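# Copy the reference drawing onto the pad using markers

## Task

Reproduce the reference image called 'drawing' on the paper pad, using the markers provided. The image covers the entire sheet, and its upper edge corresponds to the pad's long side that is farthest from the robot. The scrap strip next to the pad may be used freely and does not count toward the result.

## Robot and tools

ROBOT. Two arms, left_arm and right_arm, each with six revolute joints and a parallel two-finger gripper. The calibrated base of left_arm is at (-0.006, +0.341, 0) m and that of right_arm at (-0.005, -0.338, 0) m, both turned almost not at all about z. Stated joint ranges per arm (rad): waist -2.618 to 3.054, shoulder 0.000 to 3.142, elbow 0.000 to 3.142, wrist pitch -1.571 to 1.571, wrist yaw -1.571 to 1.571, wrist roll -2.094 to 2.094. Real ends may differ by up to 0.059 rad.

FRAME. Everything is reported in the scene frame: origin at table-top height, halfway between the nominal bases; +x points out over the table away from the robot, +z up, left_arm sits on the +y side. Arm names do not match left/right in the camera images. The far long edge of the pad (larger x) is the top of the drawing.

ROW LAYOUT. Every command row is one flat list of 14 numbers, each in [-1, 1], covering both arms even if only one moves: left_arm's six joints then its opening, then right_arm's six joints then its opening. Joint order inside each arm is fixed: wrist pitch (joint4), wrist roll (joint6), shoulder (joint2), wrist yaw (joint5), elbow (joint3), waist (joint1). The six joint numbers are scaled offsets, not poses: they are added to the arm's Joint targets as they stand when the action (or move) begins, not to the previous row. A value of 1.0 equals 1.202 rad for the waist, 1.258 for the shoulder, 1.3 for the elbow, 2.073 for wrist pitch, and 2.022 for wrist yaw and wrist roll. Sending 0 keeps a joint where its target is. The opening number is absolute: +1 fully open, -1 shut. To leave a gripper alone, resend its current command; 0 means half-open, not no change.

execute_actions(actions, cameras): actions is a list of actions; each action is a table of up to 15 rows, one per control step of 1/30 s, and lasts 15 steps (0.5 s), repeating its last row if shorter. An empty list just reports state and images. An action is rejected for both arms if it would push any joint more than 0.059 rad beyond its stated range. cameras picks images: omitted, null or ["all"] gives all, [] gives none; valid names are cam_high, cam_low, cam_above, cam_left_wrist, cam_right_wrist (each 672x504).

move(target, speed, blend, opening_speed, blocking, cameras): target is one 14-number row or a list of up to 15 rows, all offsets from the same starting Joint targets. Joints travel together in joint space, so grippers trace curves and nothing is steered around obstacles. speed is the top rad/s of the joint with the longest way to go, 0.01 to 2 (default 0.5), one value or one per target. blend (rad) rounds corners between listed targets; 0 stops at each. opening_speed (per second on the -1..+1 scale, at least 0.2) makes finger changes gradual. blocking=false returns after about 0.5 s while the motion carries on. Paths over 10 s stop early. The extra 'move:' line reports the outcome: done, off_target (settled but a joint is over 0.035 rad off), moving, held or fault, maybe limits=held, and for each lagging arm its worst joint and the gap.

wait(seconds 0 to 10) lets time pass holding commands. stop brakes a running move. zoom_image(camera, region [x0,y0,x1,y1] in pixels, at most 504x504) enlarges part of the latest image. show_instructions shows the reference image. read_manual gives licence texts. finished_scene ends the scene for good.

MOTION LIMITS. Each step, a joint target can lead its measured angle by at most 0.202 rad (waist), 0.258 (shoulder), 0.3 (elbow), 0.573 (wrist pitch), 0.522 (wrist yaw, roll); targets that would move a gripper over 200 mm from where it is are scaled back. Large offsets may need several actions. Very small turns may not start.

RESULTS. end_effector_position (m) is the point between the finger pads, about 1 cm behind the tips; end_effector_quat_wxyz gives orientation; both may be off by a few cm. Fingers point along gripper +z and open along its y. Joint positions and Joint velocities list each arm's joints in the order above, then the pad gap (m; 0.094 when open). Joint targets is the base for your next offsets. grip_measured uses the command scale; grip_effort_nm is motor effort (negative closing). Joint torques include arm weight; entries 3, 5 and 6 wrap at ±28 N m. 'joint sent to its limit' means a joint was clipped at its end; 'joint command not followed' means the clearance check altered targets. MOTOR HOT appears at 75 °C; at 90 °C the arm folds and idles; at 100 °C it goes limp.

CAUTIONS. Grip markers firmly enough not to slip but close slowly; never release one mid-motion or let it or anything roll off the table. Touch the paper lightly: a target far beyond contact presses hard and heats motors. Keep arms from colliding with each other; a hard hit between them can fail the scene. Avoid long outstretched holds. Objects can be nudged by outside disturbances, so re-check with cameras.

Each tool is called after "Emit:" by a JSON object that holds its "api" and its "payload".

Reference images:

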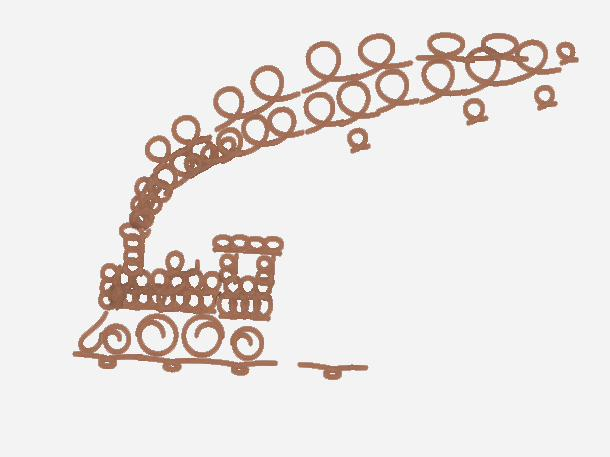

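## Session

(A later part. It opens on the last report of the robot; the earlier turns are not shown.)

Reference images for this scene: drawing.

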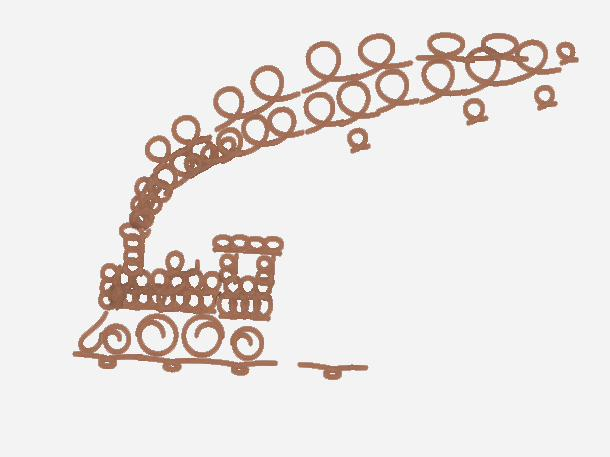

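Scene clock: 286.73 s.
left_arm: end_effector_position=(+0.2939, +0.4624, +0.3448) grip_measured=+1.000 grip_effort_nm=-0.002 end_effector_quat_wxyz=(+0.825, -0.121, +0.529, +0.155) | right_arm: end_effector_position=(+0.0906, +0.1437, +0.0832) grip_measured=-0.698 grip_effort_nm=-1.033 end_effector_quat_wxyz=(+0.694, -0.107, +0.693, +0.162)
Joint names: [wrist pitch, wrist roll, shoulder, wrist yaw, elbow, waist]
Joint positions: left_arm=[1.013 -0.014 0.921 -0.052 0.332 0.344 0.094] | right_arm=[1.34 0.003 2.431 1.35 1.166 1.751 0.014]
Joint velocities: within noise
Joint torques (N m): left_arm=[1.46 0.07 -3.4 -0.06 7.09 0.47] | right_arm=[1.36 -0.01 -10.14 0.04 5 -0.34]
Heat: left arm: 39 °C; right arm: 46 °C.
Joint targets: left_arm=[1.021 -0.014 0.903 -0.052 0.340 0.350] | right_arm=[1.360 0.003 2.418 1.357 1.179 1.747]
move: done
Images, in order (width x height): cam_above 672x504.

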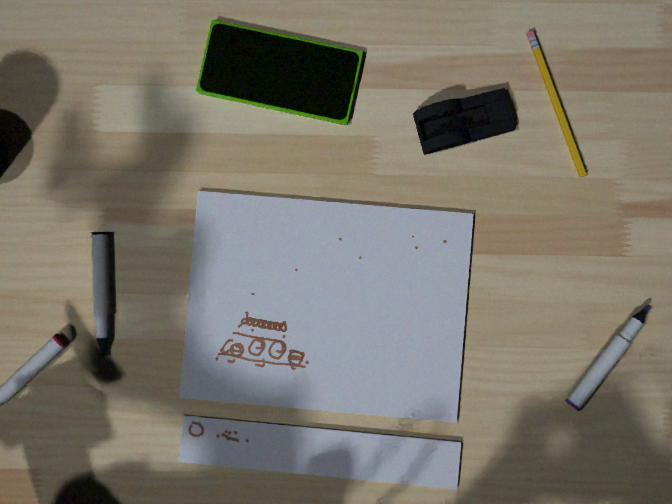

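Emit:
{"api": "move", "payload": {"target": [[0,0,0,0,0,0,1,0,0,0,-0.2435,0,-0.4112,-0.9],[0,0,0,0,0,0,1,-0.0520,0,0,-0.2435,0,-0.4112,-0.9],[0,0,0,0,0,0,1,-0.0520,0,0,-0.2133,0,-0.3960,-0.9],[0,0,0,0,0,0,1,-0.0520,0,0,-0.1973,0,-0.3837,-0.9],[0,0,0,0,0,0,1,-0.0520,0,0,-0.2135,0,-0.3803,-0.9],[0,0,0,0,0,0,1,-0.0520,0,0,-0.2299,0,-0.4018,-0.9],[0,0,0,0,0,0,1,-0.0520,0,0,-0.2380,0,-0.4125,-0.9],[0,0,0,0,0,0,1,-0.0520,0,0,-0.2125,0,-0.4124,-0.9],[0,0,0,0,0,0,1,-0.0520,0,0,-0.1892,0,-0.3893,-0.9],[0,0,0,0,0,0,1,-0.0520,0,0,-0.1732,0,-0.3770,-0.9],[0,0,0,0,0,0,1,-0.0520,0,0,-0.1894,0,-0.3736,-0.9],[0,0,0,0,0,0,1,-0.0520,0,0,-0.2058,0,-0.3951,-0.9],[0,0,0,0,0,0,1,-0.0520,0,0,-0.2139,0,-0.4058,-0.9],[0,0,0,0,0,0,1,-0.0520,0,0,-0.1892,0,-0.4063,-0.9],[0,0,0,0,0,0,1,-0.0520,0,0,-0.1659,0,-0.3832,-0.9]], "speed": [0.8,0.1,0.12,0.12,0.12,0.12,0.12,0.12,0.12,0.12,0.12,0.12,0.12,0.12,0.12], "blend": [0,0,0.004,0.004,0.004,0.004,0.004,0.004,0.004,0.004,0.004,0.004,0.004,0.004,0], "cameras": []}}

Emit:
{"api": "move", "payload": {"target": [[0,0,0,0,0,0,1,0,0,0,0.0160,0,0.0123,-0.9],[0,0,0,0,0,0,1,0,0,0,-0.0002,0,0.0157,-0.9],[0,0,0,0,0,0,1,0,0,0,-0.0166,0,-0.0058,-0.9],[0,0,0,0,0,0,1,0,0,0,-0.0247,0,-0.0165,-0.9],[0,0,0,0,0,0,1,0,0,0,-0.0008,0,-0.0176,-0.9],[0,0,0,0,0,0,1,0,0,0,0.0225,0,0.0055,-0.9],[0,0,0,0,0,0,1,0,0,0,0.0385,0,0.0178,-0.9],[0,0,0,0,0,0,1,0,0,0,0.0223,0,0.0212,-0.9],[0,0,0,0,0,0,1,0,0,0,0.0059,0,-0.0003,-0.9],[0,0,0,0,0,0,1,0,0,0,-0.0022,0,-0.0110,-0.9],[0,0,0,0,0,0,1,0,0,0,0.0210,0,-0.0127,-0.9],[0,0,0,0,0,0,1,0,0,0,0.0443,0,0.0104,-0.9],[0,0,0,0,0,0,1,0,0,0,0.0603,0,0.0227,-0.9],[0,0,0,0,0,0,1,0,0,0,0.0441,0,0.0261,-0.9],[0,0,0,0,0,0,1,0,0,0,0.0277,0,0.0046,-0.9]], "speed": 0.12, "blend": [0.004,0.004,0.004,0.004,0.004,0.004,0.004,0.004,0.004,0.004,0.004,0.004,0.004,0.004,0], "cameras": []}}

Emit:
{"api": "move", "payload": {"target": [[0,0,0,0,0,0,1,0,0,0,-0.0081,0,-0.0107,-0.9],[0,0,0,0,0,0,1,0,0,0,0.0142,0,-0.0131,-0.9],[0,0,0,0,0,0,1,0,0,0,0.0375,0,0.0100,-0.9],[0,0,0,0,0,0,1,0,0,0,0.0535,0,0.0223,-0.9],[0,0,0,0,0,0,1,0,0,0,0.0373,0,0.0257,-0.9],[0,0,0,0,0,0,1,0,0,0,0.0209,0,0.0042,-0.9],[0,0,0,0,0,0,1,0,0,0,0.0128,0,-0.0065,-0.9],[0,0,0,0,0,0,1,0.0005,0,0,0.0345,0,-0.0094,-0.9],[0,0,0,0,0,0,1,0.0005,0,0,0.0578,0,0.0137,-0.9],[0,0,0,0,0,0,1,0.0005,0,0,0.0738,0,0.0260,-0.9],[0,0,0,0,0,0,1,0.0005,0,0,0.0576,0,0.0294,-0.9],[0,0,0,0,0,0,1,0.0005,0,0,0.0412,0,0.0079,-0.9],[0,0,0,0,0,0,1,0.0005,0,0,0.0331,0,-0.0028,-0.9],[0,0,0,0,0,0,1,0.0005,0,0,0.0539,0,-0.0064,-0.9],[0,0,0,0,0,0,1,0.0005,0,0,0.0772,0,0.0167,-0.9]], "speed": 0.12, "blend": [0.004,0.004,0.004,0.004,0.004,0.004,0.004,0.004,0.004,0.004,0.004,0.004,0.004,0.004,0], "cameras": []}}

Emit:
{"api": "move", "payload": {"target": [[0,0,0,0,0,0,1,0,0,0,0.0160,0,0.0123,-0.9],[0,0,0,0,0,0,1,0,0,0,-0.0002,0,0.0157,-0.9],[0,0,0,0,0,0,1,0,0,0,-0.0166,0,-0.0058,-0.9],[0,0,0,0,0,0,1,0,0,0,-0.0247,0,-0.0165,-0.9],[0,0,0,0,0,0,1,0,0,0,-0.0046,0,-0.0207,-0.9],[0,0,0,0,0,0,1,0,0,0,0.0187,0,0.0024,-0.9],[0,0,0,0,0,0,1,0,0,0,0.0347,0,0.0147,-0.9],[0,0,0,0,0,0,1,0,0,0,0.0185,0,0.0181,-0.9],[0,0,0,0,0,0,1,0,0,0,0.0021,0,-0.0034,-0.9],[0,0,0,0,0,0,1,0,0,0,-0.0060,0,-0.0141,-0.9],[0,0,0,0,0,0,1,0,0,0,0.0050,0,-0.0181,-0.9],[0,0,0,0,0,0,1,0.0515,0,0,0.0187,0,0.0024,-0.9],[0,0,0,0,0,0,1,0.0515,0,0,0.0610,0,0.3619,-0.9]], "speed": [0.12,0.12,0.12,0.12,0.12,0.12,0.12,0.12,0.12,0.12,0.12,0.4,0.8], "blend": [0.004,0.004,0.004,0.004,0.004,0.004,0.004,0.004,0.004,0.004,0.004,0,0], "cameras": ["cam_above"]}}

Emit:
{"api": "zoom_image", "payload": {"camera": "cam_above", "region": [210, 300, 310, 350]}}

Scene clock: 297.10 s.
left_arm: end_effector_position=(+0.2939, +0.4624, +0.3448) grip_measured=+1.000 grip_effort_nm=-0.007 end_effector_quat_wxyz=(+0.825, -0.121, +0.529, +0.155) | right_arm: end_effector_position=(+0.2937, +0.1087, +0.0775) grip_measured=-0.698 grip_effort_nm=-1.033 end_effector_quat_wxyz=(+0.703, -0.084, +0.699, +0.096)
Joint names: [wrist pitch, wrist roll, shoulder, wrist yaw, elbow, waist]
Joint positions: left_arm=[1.013 -0.014 0.921 -0.052 0.332 0.344 0.094] | right_arm=[1.28 0.003 2.431 1.008 1.166 1.28 0.014]
Joint velocities: within noise
Joint torques (N m): left_arm=[1.46 0.03 -3.3 -0.01 7.23 0.46] | right_arm=[1.13 -0.01 -10.33 0.12 5.24 0.47]
Heat: left arm: 39 °C; right arm: 46 °C.
Joint targets: left_arm=[1.021 -0.014 0.903 -0.052 0.340 0.350] | right_arm=[1.252 0.003 2.418 1.021 1.179 1.286]
move: done
No camera images: "cameras" was empty.

Scene clock: 301.90 s.
left_arm: end_effector_position=(+0.2939, +0.4624, +0.3448) grip_measured=+1.000 grip_effort_nm=-0.007 end_effector_quat_wxyz=(+0.825, -0.121, +0.529, +0.155) | right_arm: end_effector_position=(+0.2891, +0.0996, +0.0772) grip_measured=-0.698 grip_effort_nm=-1.033 end_effector_quat_wxyz=(+0.706, -0.061, +0.702, +0.073)
Joint names: [wrist pitch, wrist roll, shoulder, wrist yaw, elbow, waist]
Joint positions: left_arm=[1.013 -0.014 0.921 -0.052 0.332 0.344 0.094] | right_arm=[1.279 0.004 2.431 1.092 1.166 1.298 0.014]
Joint velocities: within noise
Joint torques (N m): left_arm=[1.4 0.03 -3.22 0.01 7.1 0.49] | right_arm=[1.09 -0.01 -10.29 -0.15 5.19 -0.51]
Heat: left arm: 39 °C; right arm: 46 °C.
Joint targets: left_arm=[1.021 -0.014 0.903 -0.052 0.340 0.350] | right_arm=[1.252 0.003 2.418 1.078 1.179 1.292]
move: done
No camera images: "cameras" was empty.

Scene clock: 306.73 s.
left_arm: end_effector_position=(+0.2939, +0.4624, +0.3448) grip_measured=+1.000 grip_effort_nm=-0.002 end_effector_quat_wxyz=(+0.825, -0.121, +0.529, +0.155) | right_arm: end_effector_position=(+0.2888, +0.0792, +0.0769) grip_measured=-0.698 grip_effort_nm=-1.033 end_effector_quat_wxyz=(+0.708, -0.019, +0.705, +0.030)
Joint names: [wrist pitch, wrist roll, shoulder, wrist yaw, elbow, waist]
Joint positions: left_arm=[1.013 -0.014 0.921 -0.052 0.332 0.344 0.094] | right_arm=[1.279 0.004 2.431 1.22 1.166 1.306 0.014]
Joint velocities: within noise
Joint torques (N m): left_arm=[1.47 0.05 -3.34 -0.05 7.02 0.42] | right_arm=[1.03 -0.01 -10.22 0.14 5.12 0.49]
Heat: left arm: 39 °C; right arm: 46 °C.
Joint targets: left_arm=[1.021 -0.014 0.903 -0.052 0.340 0.350] | right_arm=[1.253 0.003 2.418 1.234 1.179 1.312]
move: done
No camera images: "cameras" was empty.

Scene clock: 311.23 s.
left_arm: end_effector_position=(+0.2939, +0.4624, +0.3448) grip_measured=+1.000 grip_effort_nm=-0.007 end_effector_quat_wxyz=(+0.825, -0.121, +0.529, +0.155) | right_arm: end_effector_position=(+0.0910, +0.1437, +0.0832) grip_measured=-0.698 grip_effort_nm=-1.033 end_effector_quat_wxyz=(+0.694, -0.107, +0.693, +0.162)
Joint names: [wrist pitch, wrist roll, shoulder, wrist yaw, elbow, waist]
Joint positions: left_arm=[1.013 -0.014 0.921 -0.052 0.332 0.344 0.094] | right_arm=[1.34 0.004 2.431 1.35 1.166 1.75 0.014]
Joint velocities: within noise
Joint torques (N m): left_arm=[1.38 0.06 -3.55 -0.02 7.05 0.46] | right_arm=[1.36 -0.01 -10.15 0.02 5.01 -0.27]
Heat: left arm: 39 °C; right arm: 47 °C.
Joint targets: left_arm=[1.021 -0.014 0.903 -0.052 0.340 0.350] | right_arm=[1.360 0.003 2.418 1.357 1.179 1.747]
move: done
Images, in order (width x height): cam_above 672x504.

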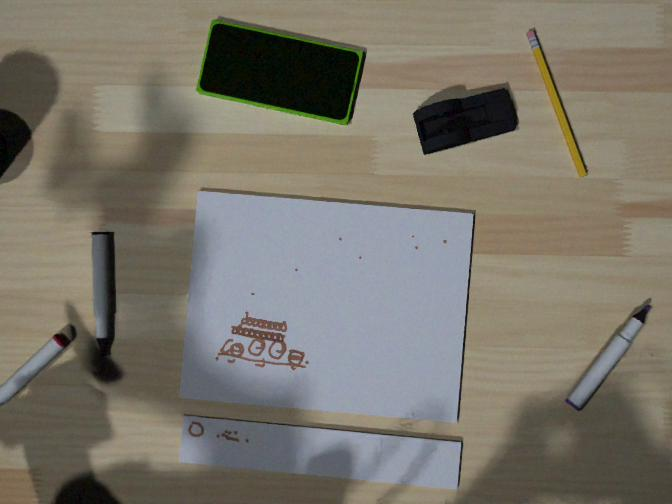

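Scaled by 5.040 from the camera's 672x504 image, which has a finer 960x720 frame.

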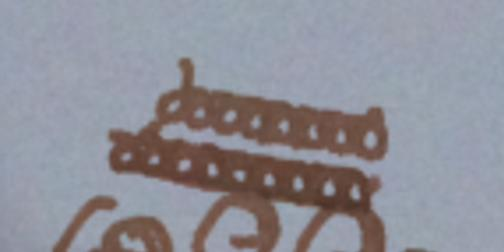

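Emit:
{"api": "move", "payload": {"target": [[0,0,0,0,0,0,1,0,0,0,-0.2350,0,-0.4250,-0.9],[0,0,0,0,0,0,1,0,0,0,-0.2196,0,-0.4104,-0.9],[0,0,0,0,0,0,1,-0.0520,0,0,-0.2196,0,-0.4104,-0.9],[0,0,0,0,0,0,1,-0.0520,0,0,-0.1246,0,-0.3874,-0.9],[0,0,0,0,0,0,1,-0.0515,0,0,-0.0457,0,-0.3745,-0.9],[0,0,0,0,0,0,1,0,0,0,-0.0457,0,-0.3745,-0.9],[0,0,0,0,0,0,1,0,0,0,-0.2636,0,-0.4409,-0.9],[0,0,0,0,0,0,1,-0.0520,0,0,-0.2636,0,-0.4409,-0.9],[0,0,0,0,0,0,1,-0.0520,0,0,-0.2326,0,-0.4244,-0.9],[0,0,0,0,0,0,1,-0.0520,0,0,-0.2176,0,-0.4107,-0.9],[0,0,0,0,0,0,1,-0.0520,0,0,-0.2352,0,-0.4087,-0.9],[0,0,0,0,0,0,1,-0.0520,0,0,-0.2592,0,-0.4330,-0.9],[0,0,0,0,0,0,1,-0.0520,0,0,-0.2742,0,-0.4467,-0.9],[0,0,0,0,0,0,1,-0.0520,0,0,-0.2566,0,-0.4487,-0.9],[0,0,0,0,0,0,1,0,0,0,-0.2326,0,-0.4244,-0.9]], "speed": [0.8,0.2,0.1,0.25,0.25,0.4,0.8,0.12,0.12,0.12,0.12,0.12,0.12,0.12,0.3], "blend": [0,0,0,0.006,0,0,0,0,0.004,0.004,0.004,0.004,0.004,0.004,0], "cameras": []}}

Emit:
{"api": "move", "payload": {"target": [[0,0,0,0,0,0,1,0,0,0,0.0026,0,0.0055,-0.9],[0,0,0,0,0,0,1,-0.0520,0,0,0.0026,0,0.0055,-0.9],[0,0,0,0,0,0,1,-0.0520,0,0,0.0252,0,0.0191,-0.9],[0,0,0,0,0,0,1,-0.0520,0,0,0.0343,0,0.0287,-0.9],[0,0,0,0,0,0,1,-0.0520,0,0,0.0167,0,0.0304,-0.9],[0,0,0,0,0,0,1,-0.0520,0,0,0.0008,0,0.0089,-0.9],[0,0,0,0,0,0,1,-0.0520,0,0,-0.0083,0,-0.0007,-0.9],[0,0,0,0,0,0,1,-0.0520,0,0,0.0093,0,-0.0024,-0.9],[0,0,0,0,0,0,1,0,0,0,0.0252,0,0.0191,-0.9],[0,0,0,0,0,0,1,0,0,0,0.1248,0,0.0147,-0.9],[0,0,0,0,0,0,1,-0.0517,0,0,0.1248,0,0.0147,-0.9],[0,0,0,0,0,0,1,-0.0517,0,0,0.1427,0,0.0332,-0.9],[0,0,0,0,0,0,1,0,0,0,0.1427,0,0.0332,-0.9],[0,0,0,0,0,0,1,0,0,0,0.2326,0,0.4244,-0.9]], "speed": [0.3,0.12,0.12,0.12,0.12,0.12,0.12,0.12,0.4,0.5,0.12,0.12,0.4,0.8], "blend": [0,0,0.004,0.004,0.004,0.004,0.004,0.004,0,0,0,0,0,0], "cameras": []}}

Emit:
{"api": "move", "payload": {"target": [[0,0,0,0,0,0,1,0,0,0,-0.1539,0,-0.4251,-0.9],[0,0,0,0,0,0,1,-0.0520,0,0,-0.1539,0,-0.4251,-0.9],[0,0,0,0,0,0,1,-0.0520,0,0,-0.1275,0,-0.4106,-0.9],[0,0,0,0,0,0,1,-0.0520,0,0,-0.1164,0,-0.3990,-0.9],[0,0,0,0,0,0,1,-0.0520,0,0,-0.1351,0,-0.3962,-0.9],[0,0,0,0,0,0,1,-0.0520,0,0,-0.1545,0,-0.4186,-0.9],[0,0,0,0,0,0,1,-0.0520,0,0,-0.1656,0,-0.4302,-0.9],[0,0,0,0,0,0,1,-0.0520,0,0,-0.1469,0,-0.4330,-0.9],[0,0,0,0,0,0,1,-0.0520,0,0,-0.1275,0,-0.4106,-0.9],[0,0,0,0,0,0,1,0,0,0,-0.1275,0,-0.4106,-0.9],[0,0,0,0,0,0,1,0,0,0,0,0,0,-0.9]], "speed": [0.8,0.12,0.12,0.12,0.12,0.12,0.12,0.12,0.12,0.4,0.8], "blend": [0,0,0.004,0.004,0.004,0.004,0.004,0.004,0,0,0], "cameras": ["cam_above"]}}

Emit:
{"api": "zoom_image", "payload": {"camera": "cam_above", "region": [210, 300, 310, 350]}}

Scene clock: 323.43 s.
left_arm: end_effector_position=(+0.2939, +0.4624, +0.3448) grip_measured=+1.000 grip_effort_nm=-0.007 end_effector_quat_wxyz=(+0.825, -0.121, +0.529, +0.155) | right_arm: end_effector_position=(+0.3092, +0.1152, +0.0878) grip_measured=-0.698 grip_effort_nm=-1.028 end_effector_quat_wxyz=(+0.709, -0.096, +0.685, +0.140)
Joint names: [wrist pitch, wrist roll, shoulder, wrist yaw, elbow, waist]
Joint positions: left_arm=[1.013 -0.014 0.921 -0.052 0.332 0.344 0.094] | right_arm=[1.334 0.004 2.431 0.879 1.166 1.231 0.014]
Joint velocities: within noise
Joint torques (N m): left_arm=[1.43 0.07 -3.43 -0.05 6.87 0.47] | right_arm=[1.67 -0.01 -10.36 0.04 5.3 0.49]
Heat: left arm: 40 °C; right arm: 47 °C.
Joint targets: left_arm=[1.021 -0.014 0.903 -0.052 0.340 0.350] | right_arm=[1.360 0.003 2.418 0.886 1.179 1.237]
move: done
No camera images: "cameras" was empty.

Scene clock: 329.83 s.
left_arm: end_effector_position=(+0.2939, +0.4624, +0.3448) grip_measured=+1.000 grip_effort_nm=-0.002 end_effector_quat_wxyz=(+0.825, -0.121, +0.529, +0.155) | right_arm: end_effector_position=(+0.0906, +0.1437, +0.0832) grip_measured=-0.698 grip_effort_nm=-1.033 end_effector_quat_wxyz=(+0.694, -0.107, +0.693, +0.162)
Joint names: [wrist pitch, wrist roll, shoulder, wrist yaw, elbow, waist]
Joint positions: left_arm=[1.013 -0.014 0.921 -0.052 0.332 0.344 0.094] | right_arm=[1.34 0.004 2.431 1.35 1.166 1.751 0.014]
Joint velocities: within noise
Joint torques (N m): left_arm=[1.45 0.05 -3.41 -0.02 7.09 0.36] | right_arm=[1.36 -0.01 -10.15 0.03 5.01 -0.32]
Heat: left arm: 40 °C; right arm: 47 °C.
Joint targets: left_arm=[1.021 -0.014 0.903 -0.052 0.340 0.350] | right_arm=[1.360 0.003 2.418 1.357 1.179 1.747]
move: done
No camera images: "cameras" was empty.

Scene clock: 335.47 s.
left_arm: end_effector_position=(+0.2939, +0.4624, +0.3448) grip_measured=+1.000 grip_effort_nm=-0.007 end_effector_quat_wxyz=(+0.825, -0.121, +0.529, +0.155) | right_arm: end_effector_position=(+0.0908, +0.1437, +0.0832) grip_measured=-0.698 grip_effort_nm=-1.038 end_effector_quat_wxyz=(+0.694, -0.107, +0.693, +0.162)
Joint names: [wrist pitch, wrist roll, shoulder, wrist yaw, elbow, waist]
Joint positions: left_arm=[1.013 -0.014 0.921 -0.052 0.332 0.344 0.094] | right_arm=[1.34 0.004 2.431 1.35 1.166 1.75 0.014]
Joint velocities: within noise
Joint torques (N m): left_arm=[1.42 0.09 -3.25 -0.01 7.13 0.5] | right_arm=[1.36 -0.01 -10.14 0.03 5.01 -0.31]
Heat: left arm: 40 °C; right arm: 47 °C.
Joint targets: left_arm=[1.021 -0.014 0.903 -0.052 0.340 0.350] | right_arm=[1.360 0.003 2.418 1.357 1.179 1.747]
move: done
Images, in order (width x height): cam_above 672x504.

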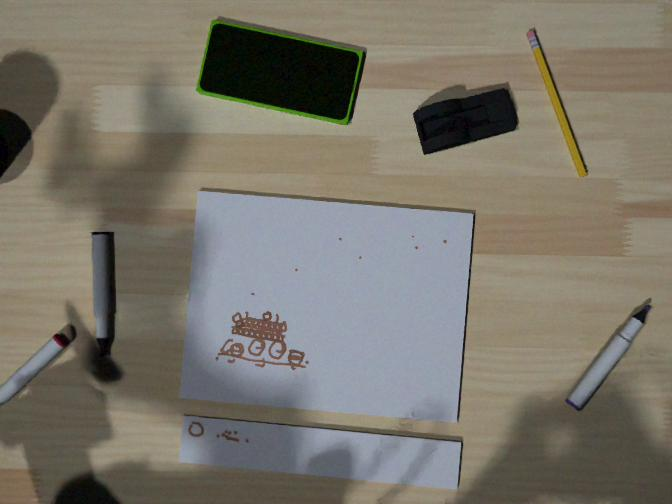

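Scaled by 5.040 from the camera's 672x504 image, which has a finer 960x720 frame.

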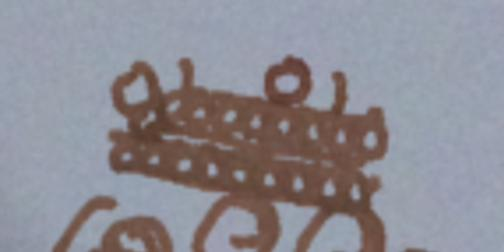

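Emit:
{"api": "move", "payload": {"target": [[0,0,0,0,0,0,1,0,0,0,-0.0409,0,-0.3716,-0.9],[0,0,0,0,0,0,1,-0.0514,0,0,-0.0409,0,-0.3716,-0.9],[0,0,0,0,0,0,1,-0.0514,0,0,-0.0137,0,-0.3590,-0.9],[0,0,0,0,0,0,1,-0.0514,0,0,-0.0017,0,-0.3477,-0.9],[0,0,0,0,0,0,1,-0.0514,0,0,-0.0201,0,-0.3431,-0.9],[0,0,0,0,0,0,1,-0.0514,0,0,-0.0345,0,-0.3620,-0.9],[0,0,0,0,0,0,1,-0.0514,0,0,-0.0406,0,-0.3729,-0.9],[0,0,0,0,0,0,1,-0.0514,0,0,-0.0163,0,-0.3768,-0.9],[0,0,0,0,0,0,1,-0.0514,0,0,0.0039,0,-0.3575,-0.9],[0,0,0,0,0,0,1,-0.0514,0,0,0.0159,0,-0.3462,-0.9],[0,0,0,0,0,0,1,-0.0514,0,0,-0.0025,0,-0.3416,-0.9],[0,0,0,0,0,0,1,-0.0514,0,0,-0.0169,0,-0.3605,-0.9],[0,0,0,0,0,0,1,-0.0514,0,0,-0.0230,0,-0.3714,-0.9],[0,0,0,0,0,0,1,-0.0514,0,0,0.0006,0,-0.3758,-0.9],[0,0,0,0,0,0,1,-0.0514,0,0,0.0208,0,-0.3565,-0.9]], "speed": [0.8,0.1,0.12,0.12,0.12,0.12,0.12,0.12,0.12,0.12,0.12,0.12,0.12,0.12,0.12], "blend": [0,0,0.004,0.004,0.004,0.004,0.004,0.004,0.004,0.004,0.004,0.004,0.004,0.004,0], "cameras": []}}

Emit:
{"api": "move", "payload": {"target": [[0,0,0,0,0,0,1,0,0,0,0.0120,0,0.0113,-0.9],[0,0,0,0,0,0,1,0,0,0,-0.0064,0,0.0159,-0.9],[0,0,0,0,0,0,1,0,0,0,-0.0208,0,-0.0030,-0.9],[0,0,0,0,0,0,1,0,0,0,-0.0269,0,-0.0139,-0.9],[0,0,0,0,0,0,1,0,0,0,-0.0040,0,-0.0189,-0.9],[0,0,0,0,0,0,1,0,0,0,0.0162,0,0.0004,-0.9],[0,0,0,0,0,0,1,0,0,0,0.0282,0,0.0117,-0.9],[0,0,0,0,0,0,1,0,0,0,0.0098,0,0.0163,-0.9],[0,0,0,0,0,0,1,0,0,0,-0.0046,0,-0.0026,-0.9],[0,0,0,0,0,0,1,0,0,0,-0.0107,0,-0.0135,-0.9],[0,0,0,0,0,0,1,0,0,0,0.0017,0,-0.0189,-0.9],[0,0,0,0,0,0,1,0.0514,0,0,0.0162,0,0.0004,-0.9],[0,0,0,0,0,0,1,0.0514,0,0,-0.0758,0,-0.0350,-0.9],[0,0,0,0,0,0,1,0,0,0,-0.0758,0,-0.0350,-0.9],[0,0,0,0,0,0,1,0,0,0,-0.0513,0,-0.0232,-0.9]], "speed": [0.12,0.12,0.12,0.12,0.12,0.12,0.12,0.12,0.12,0.12,0.12,0.3,0.5,0.12,0.12], "blend": [0.004,0.004,0.004,0.004,0.004,0.004,0.004,0.004,0.004,0.004,0.004,0,0,0,0], "cameras": []}}

Emit:
{"api": "move", "payload": {"target": [[0,0,0,0,0,0,1,0,0,0,0.0105,0,0.0097,-0.9],[0,0,0,0,0,0,1,0,0,0,-0.0070,0,0.0136,-0.9],[0,0,0,0,0,0,1,0,0,0,-0.0190,0,-0.0044,-0.9],[0,0,0,0,0,0,1,0,0,0,-0.0239,0,-0.0137,-0.9],[0,0,0,0,0,0,1,0,0,0,-0.0007,0,-0.0169,-0.9],[0,0,0,0,0,0,1,0,0,0,0.0169,0,0.0015,-0.9],[0,0,0,0,0,0,1,0,0,0,0.0274,0,0.0112,-0.9],[0,0,0,0,0,0,1,0,0,0,0.0099,0,0.0151,-0.9],[0,0,0,0,0,0,1,0,0,0,-0.0021,0,-0.0029,-0.9],[0,0,0,0,0,0,1,0,0,0,-0.0070,0,-0.0122,-0.9],[0,0,0,0,0,0,1,0,0,0,0.0154,0,-0.0159,-0.9],[0,0,0,0,0,0,1,0,0,0,0.0330,0,0.0025,-0.9],[0,0,0,0,0,0,1,0,0,0,0.0435,0,0.0122,-0.9],[0,0,0,0,0,0,1,0,0,0,0.0260,0,0.0161,-0.9],[0,0,0,0,0,0,1,0,0,0,0.0140,0,-0.0019,-0.9]], "speed": 0.12, "blend": [0.004,0.004,0.004,0.004,0.004,0.004,0.004,0.004,0.004,0.004,0.004,0.004,0.004,0.004,0], "cameras": []}}

Emit:
{"api": "move", "payload": {"target": [[0,0,0,0,0,0,1,0,0,0,-0.0049,0,-0.0093,-0.9],[0,0,0,0,0,0,1,0,0,0,0.0169,0,-0.0134,-0.9],[0,0,0,0,0,0,1,0,0,0,0.0345,0,0.0050,-0.9],[0,0,0,0,0,0,1,0,0,0,0.0450,0,0.0147,-0.9],[0,0,0,0,0,0,1,0,0,0,0.0275,0,0.0186,-0.9],[0,0,0,0,0,0,1,0,0,0,0.0155,0,0.0006,-0.9],[0,0,0,0,0,0,1,0,0,0,0.0106,0,-0.0087,-0.9],[0,0,0,0,0,0,1,0,0,0,0.0219,0,-0.0134,-0.9],[0,0,0,0,0,0,1,0.0514,0,0,0.0345,0,0.0050,-0.9],[0,0,0,0,0,0,1,0.0514,0,0,-0.0087,0,0.0308,-0.9],[0,0,0,0,0,0,1,0,0,0,-0.0087,0,0.0308,-0.9],[0,0,0,0,0,0,1,0,0,0,0.0336,0,0.0360,-0.9],[0,0,0,0,0,0,1,0,0,0,0.0680,0,0.0355,-0.9],[0,0,0,0,0,0,1,0.0514,0,0,0.0680,0,0.0355,-0.9],[0,0,0,0,0,0,1,0.0514,0,0,0.0165,0,0.3816,-0.9]], "speed": [0.12,0.12,0.12,0.12,0.12,0.12,0.12,0.12,0.3,0.4,0.1,0.2,0.2,0.4,0.8], "blend": [0.004,0.004,0.004,0.004,0.004,0.004,0.004,0.004,0,0,0,0.006,0,0,0], "cameras": ["cam_above"]}}

Emit:
{"api": "zoom_image", "payload": {"camera": "cam_above", "region": [230, 295, 330, 345]}}

Scene clock: 345.37 s.
left_arm: end_effector_position=(+0.2939, +0.4624, +0.3448) grip_measured=+1.000 grip_effort_nm=-0.007 end_effector_quat_wxyz=(+0.825, -0.121, +0.529, +0.155) | right_arm: end_effector_position=(+0.2859, +0.0517, +0.0765) grip_measured=-0.698 grip_effort_nm=-1.028 end_effector_quat_wxyz=(+0.708, +0.037, +0.705, -0.025)
Joint names: [wrist pitch, wrist roll, shoulder, wrist yaw, elbow, waist]
Joint positions: left_arm=[1.013 -0.014 0.921 -0.052 0.332 0.344 0.094] | right_arm=[1.278 0.004 2.431 1.385 1.166 1.312 0.014]
Joint velocities: within noise
Joint torques (N m): left_arm=[1.41 0.01 -3.36 -0.05 7.1 0.47] | right_arm=[0.95 -0.02 -10.15 0.13 5.03 0.5]
Heat: left arm: 40 °C; right arm: 47 °C.
Joint targets: left_arm=[1.021 -0.014 0.903 -0.052 0.340 0.350] | right_arm=[1.253 0.003 2.418 1.399 1.179 1.318]
move: done
No camera images: "cameras" was empty.

Scene clock: 350.67 s.
left_arm: end_effector_position=(+0.2939, +0.4624, +0.3448) grip_measured=+1.000 grip_effort_nm=0.002 end_effector_quat_wxyz=(+0.825, -0.121, +0.529, +0.155) | right_arm: end_effector_position=(+0.2978, +0.0618, +0.0768) grip_measured=-0.698 grip_effort_nm=-1.033 end_effector_quat_wxyz=(+0.709, +0.011, +0.706, +0.001)
Joint names: [wrist pitch, wrist roll, shoulder, wrist yaw, elbow, waist]
Joint positions: left_arm=[1.013 -0.014 0.921 -0.052 0.332 0.344 0.094] | right_arm=[1.279 0.004 2.431 1.282 1.166 1.284 0.014]
Joint velocities: within noise
Joint torques (N m): left_arm=[1.44 -0.01 -3.36 -0.01 7.12 0.43] | right_arm=[1 -0.01 -10.19 0.14 5.08 0.5]
Heat: left arm: 40 °C; right arm: 47 °C.
Joint targets: left_arm=[1.021 -0.014 0.903 -0.052 0.340 0.350] | right_arm=[1.253 0.003 2.418 1.295 1.179 1.291]
move: done
No camera images: "cameras" was empty.

Scene clock: 354.70 s.
left_arm: end_effector_position=(+0.2939, +0.4624, +0.3448) grip_measured=+1.000 grip_effort_nm=-0.002 end_effector_quat_wxyz=(+0.825, -0.121, +0.529, +0.155) | right_arm: end_effector_position=(+0.2935, +0.0547, +0.0766) grip_measured=-0.698 grip_effort_nm=-1.038 end_effector_quat_wxyz=(+0.708, +0.027, +0.706, -0.016)
Joint names: [wrist pitch, wrist roll, shoulder, wrist yaw, elbow, waist]
Joint positions: left_arm=[1.013 -0.014 0.921 -0.052 0.332 0.344 0.094] | right_arm=[1.278 0.004 2.431 1.338 1.166 1.294 0.014]
Joint velocities: within noise
Joint torques (N m): left_arm=[1.44 0.03 -3.48 -0.05 7.04 0.42] | right_arm=[0.97 -0.01 -10.17 -0.14 5.04 -0.57]
Heat: left arm: 40 °C; right arm: 47 °C.
Joint targets: left_arm=[1.021 -0.014 0.903 -0.052 0.340 0.350] | right_arm=[1.253 0.003 2.418 1.323 1.179 1.288]
move: done
No camera images: "cameras" was empty.

Scene clock: 360.67 s.
left_arm: end_effector_position=(+0.2939, +0.4624, +0.3448) grip_measured=+1.000 grip_effort_nm=-0.007 end_effector_quat_wxyz=(+0.825, -0.121, +0.529, +0.155) | right_arm: end_effector_position=(+0.0920, +0.1410, +0.0831) grip_measured=-0.698 grip_effort_nm=-1.033 end_effector_quat_wxyz=(+0.695, -0.101, +0.694, +0.157)
Joint names: [wrist pitch, wrist roll, shoulder, wrist yaw, elbow, waist]
Joint positions: left_arm=[1.013 -0.014 0.921 -0.052 0.332 0.344 0.094] | right_arm=[1.34 0.004 2.431 1.366 1.166 1.75 0.014]
Joint velocities: within noise
Joint torques (N m): left_arm=[1.4 0.05 -3.4 -0.04 7.17 0.49] | right_arm=[1.35 -0.01 -10.14 -0.12 5 -0.27]
Heat: left arm: 40 °C; right arm: 47 °C.
Joint targets: left_arm=[1.021 -0.014 0.903 -0.052 0.340 0.350] | right_arm=[1.360 0.003 2.418 1.357 1.179 1.747]
move: done
Images, in order (width x height): cam_above 672x504.

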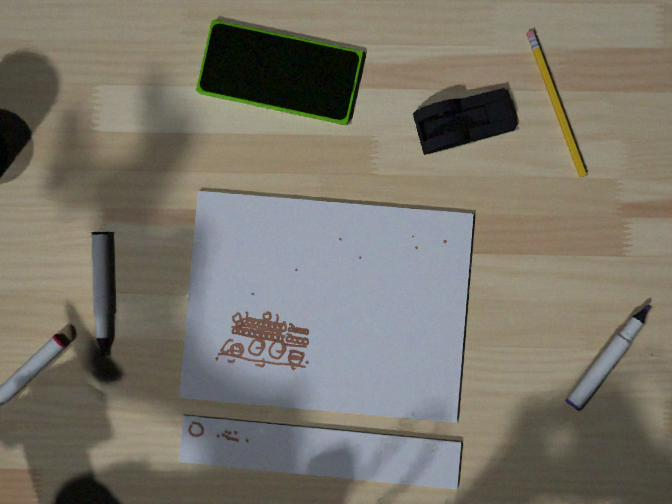

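Scaled by 5.040 from the camera's 672x504 image, which has a finer 960x720 frame.

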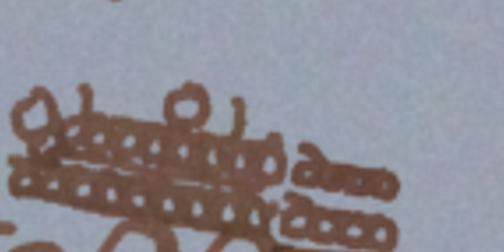

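Emit:
{"api": "zoom_image", "payload": {"camera": "cam_above", "region": [210, 300, 320, 375]}}

Scaled by 4.582 from the camera's 672x504 image, which has a finer 960x720 frame.

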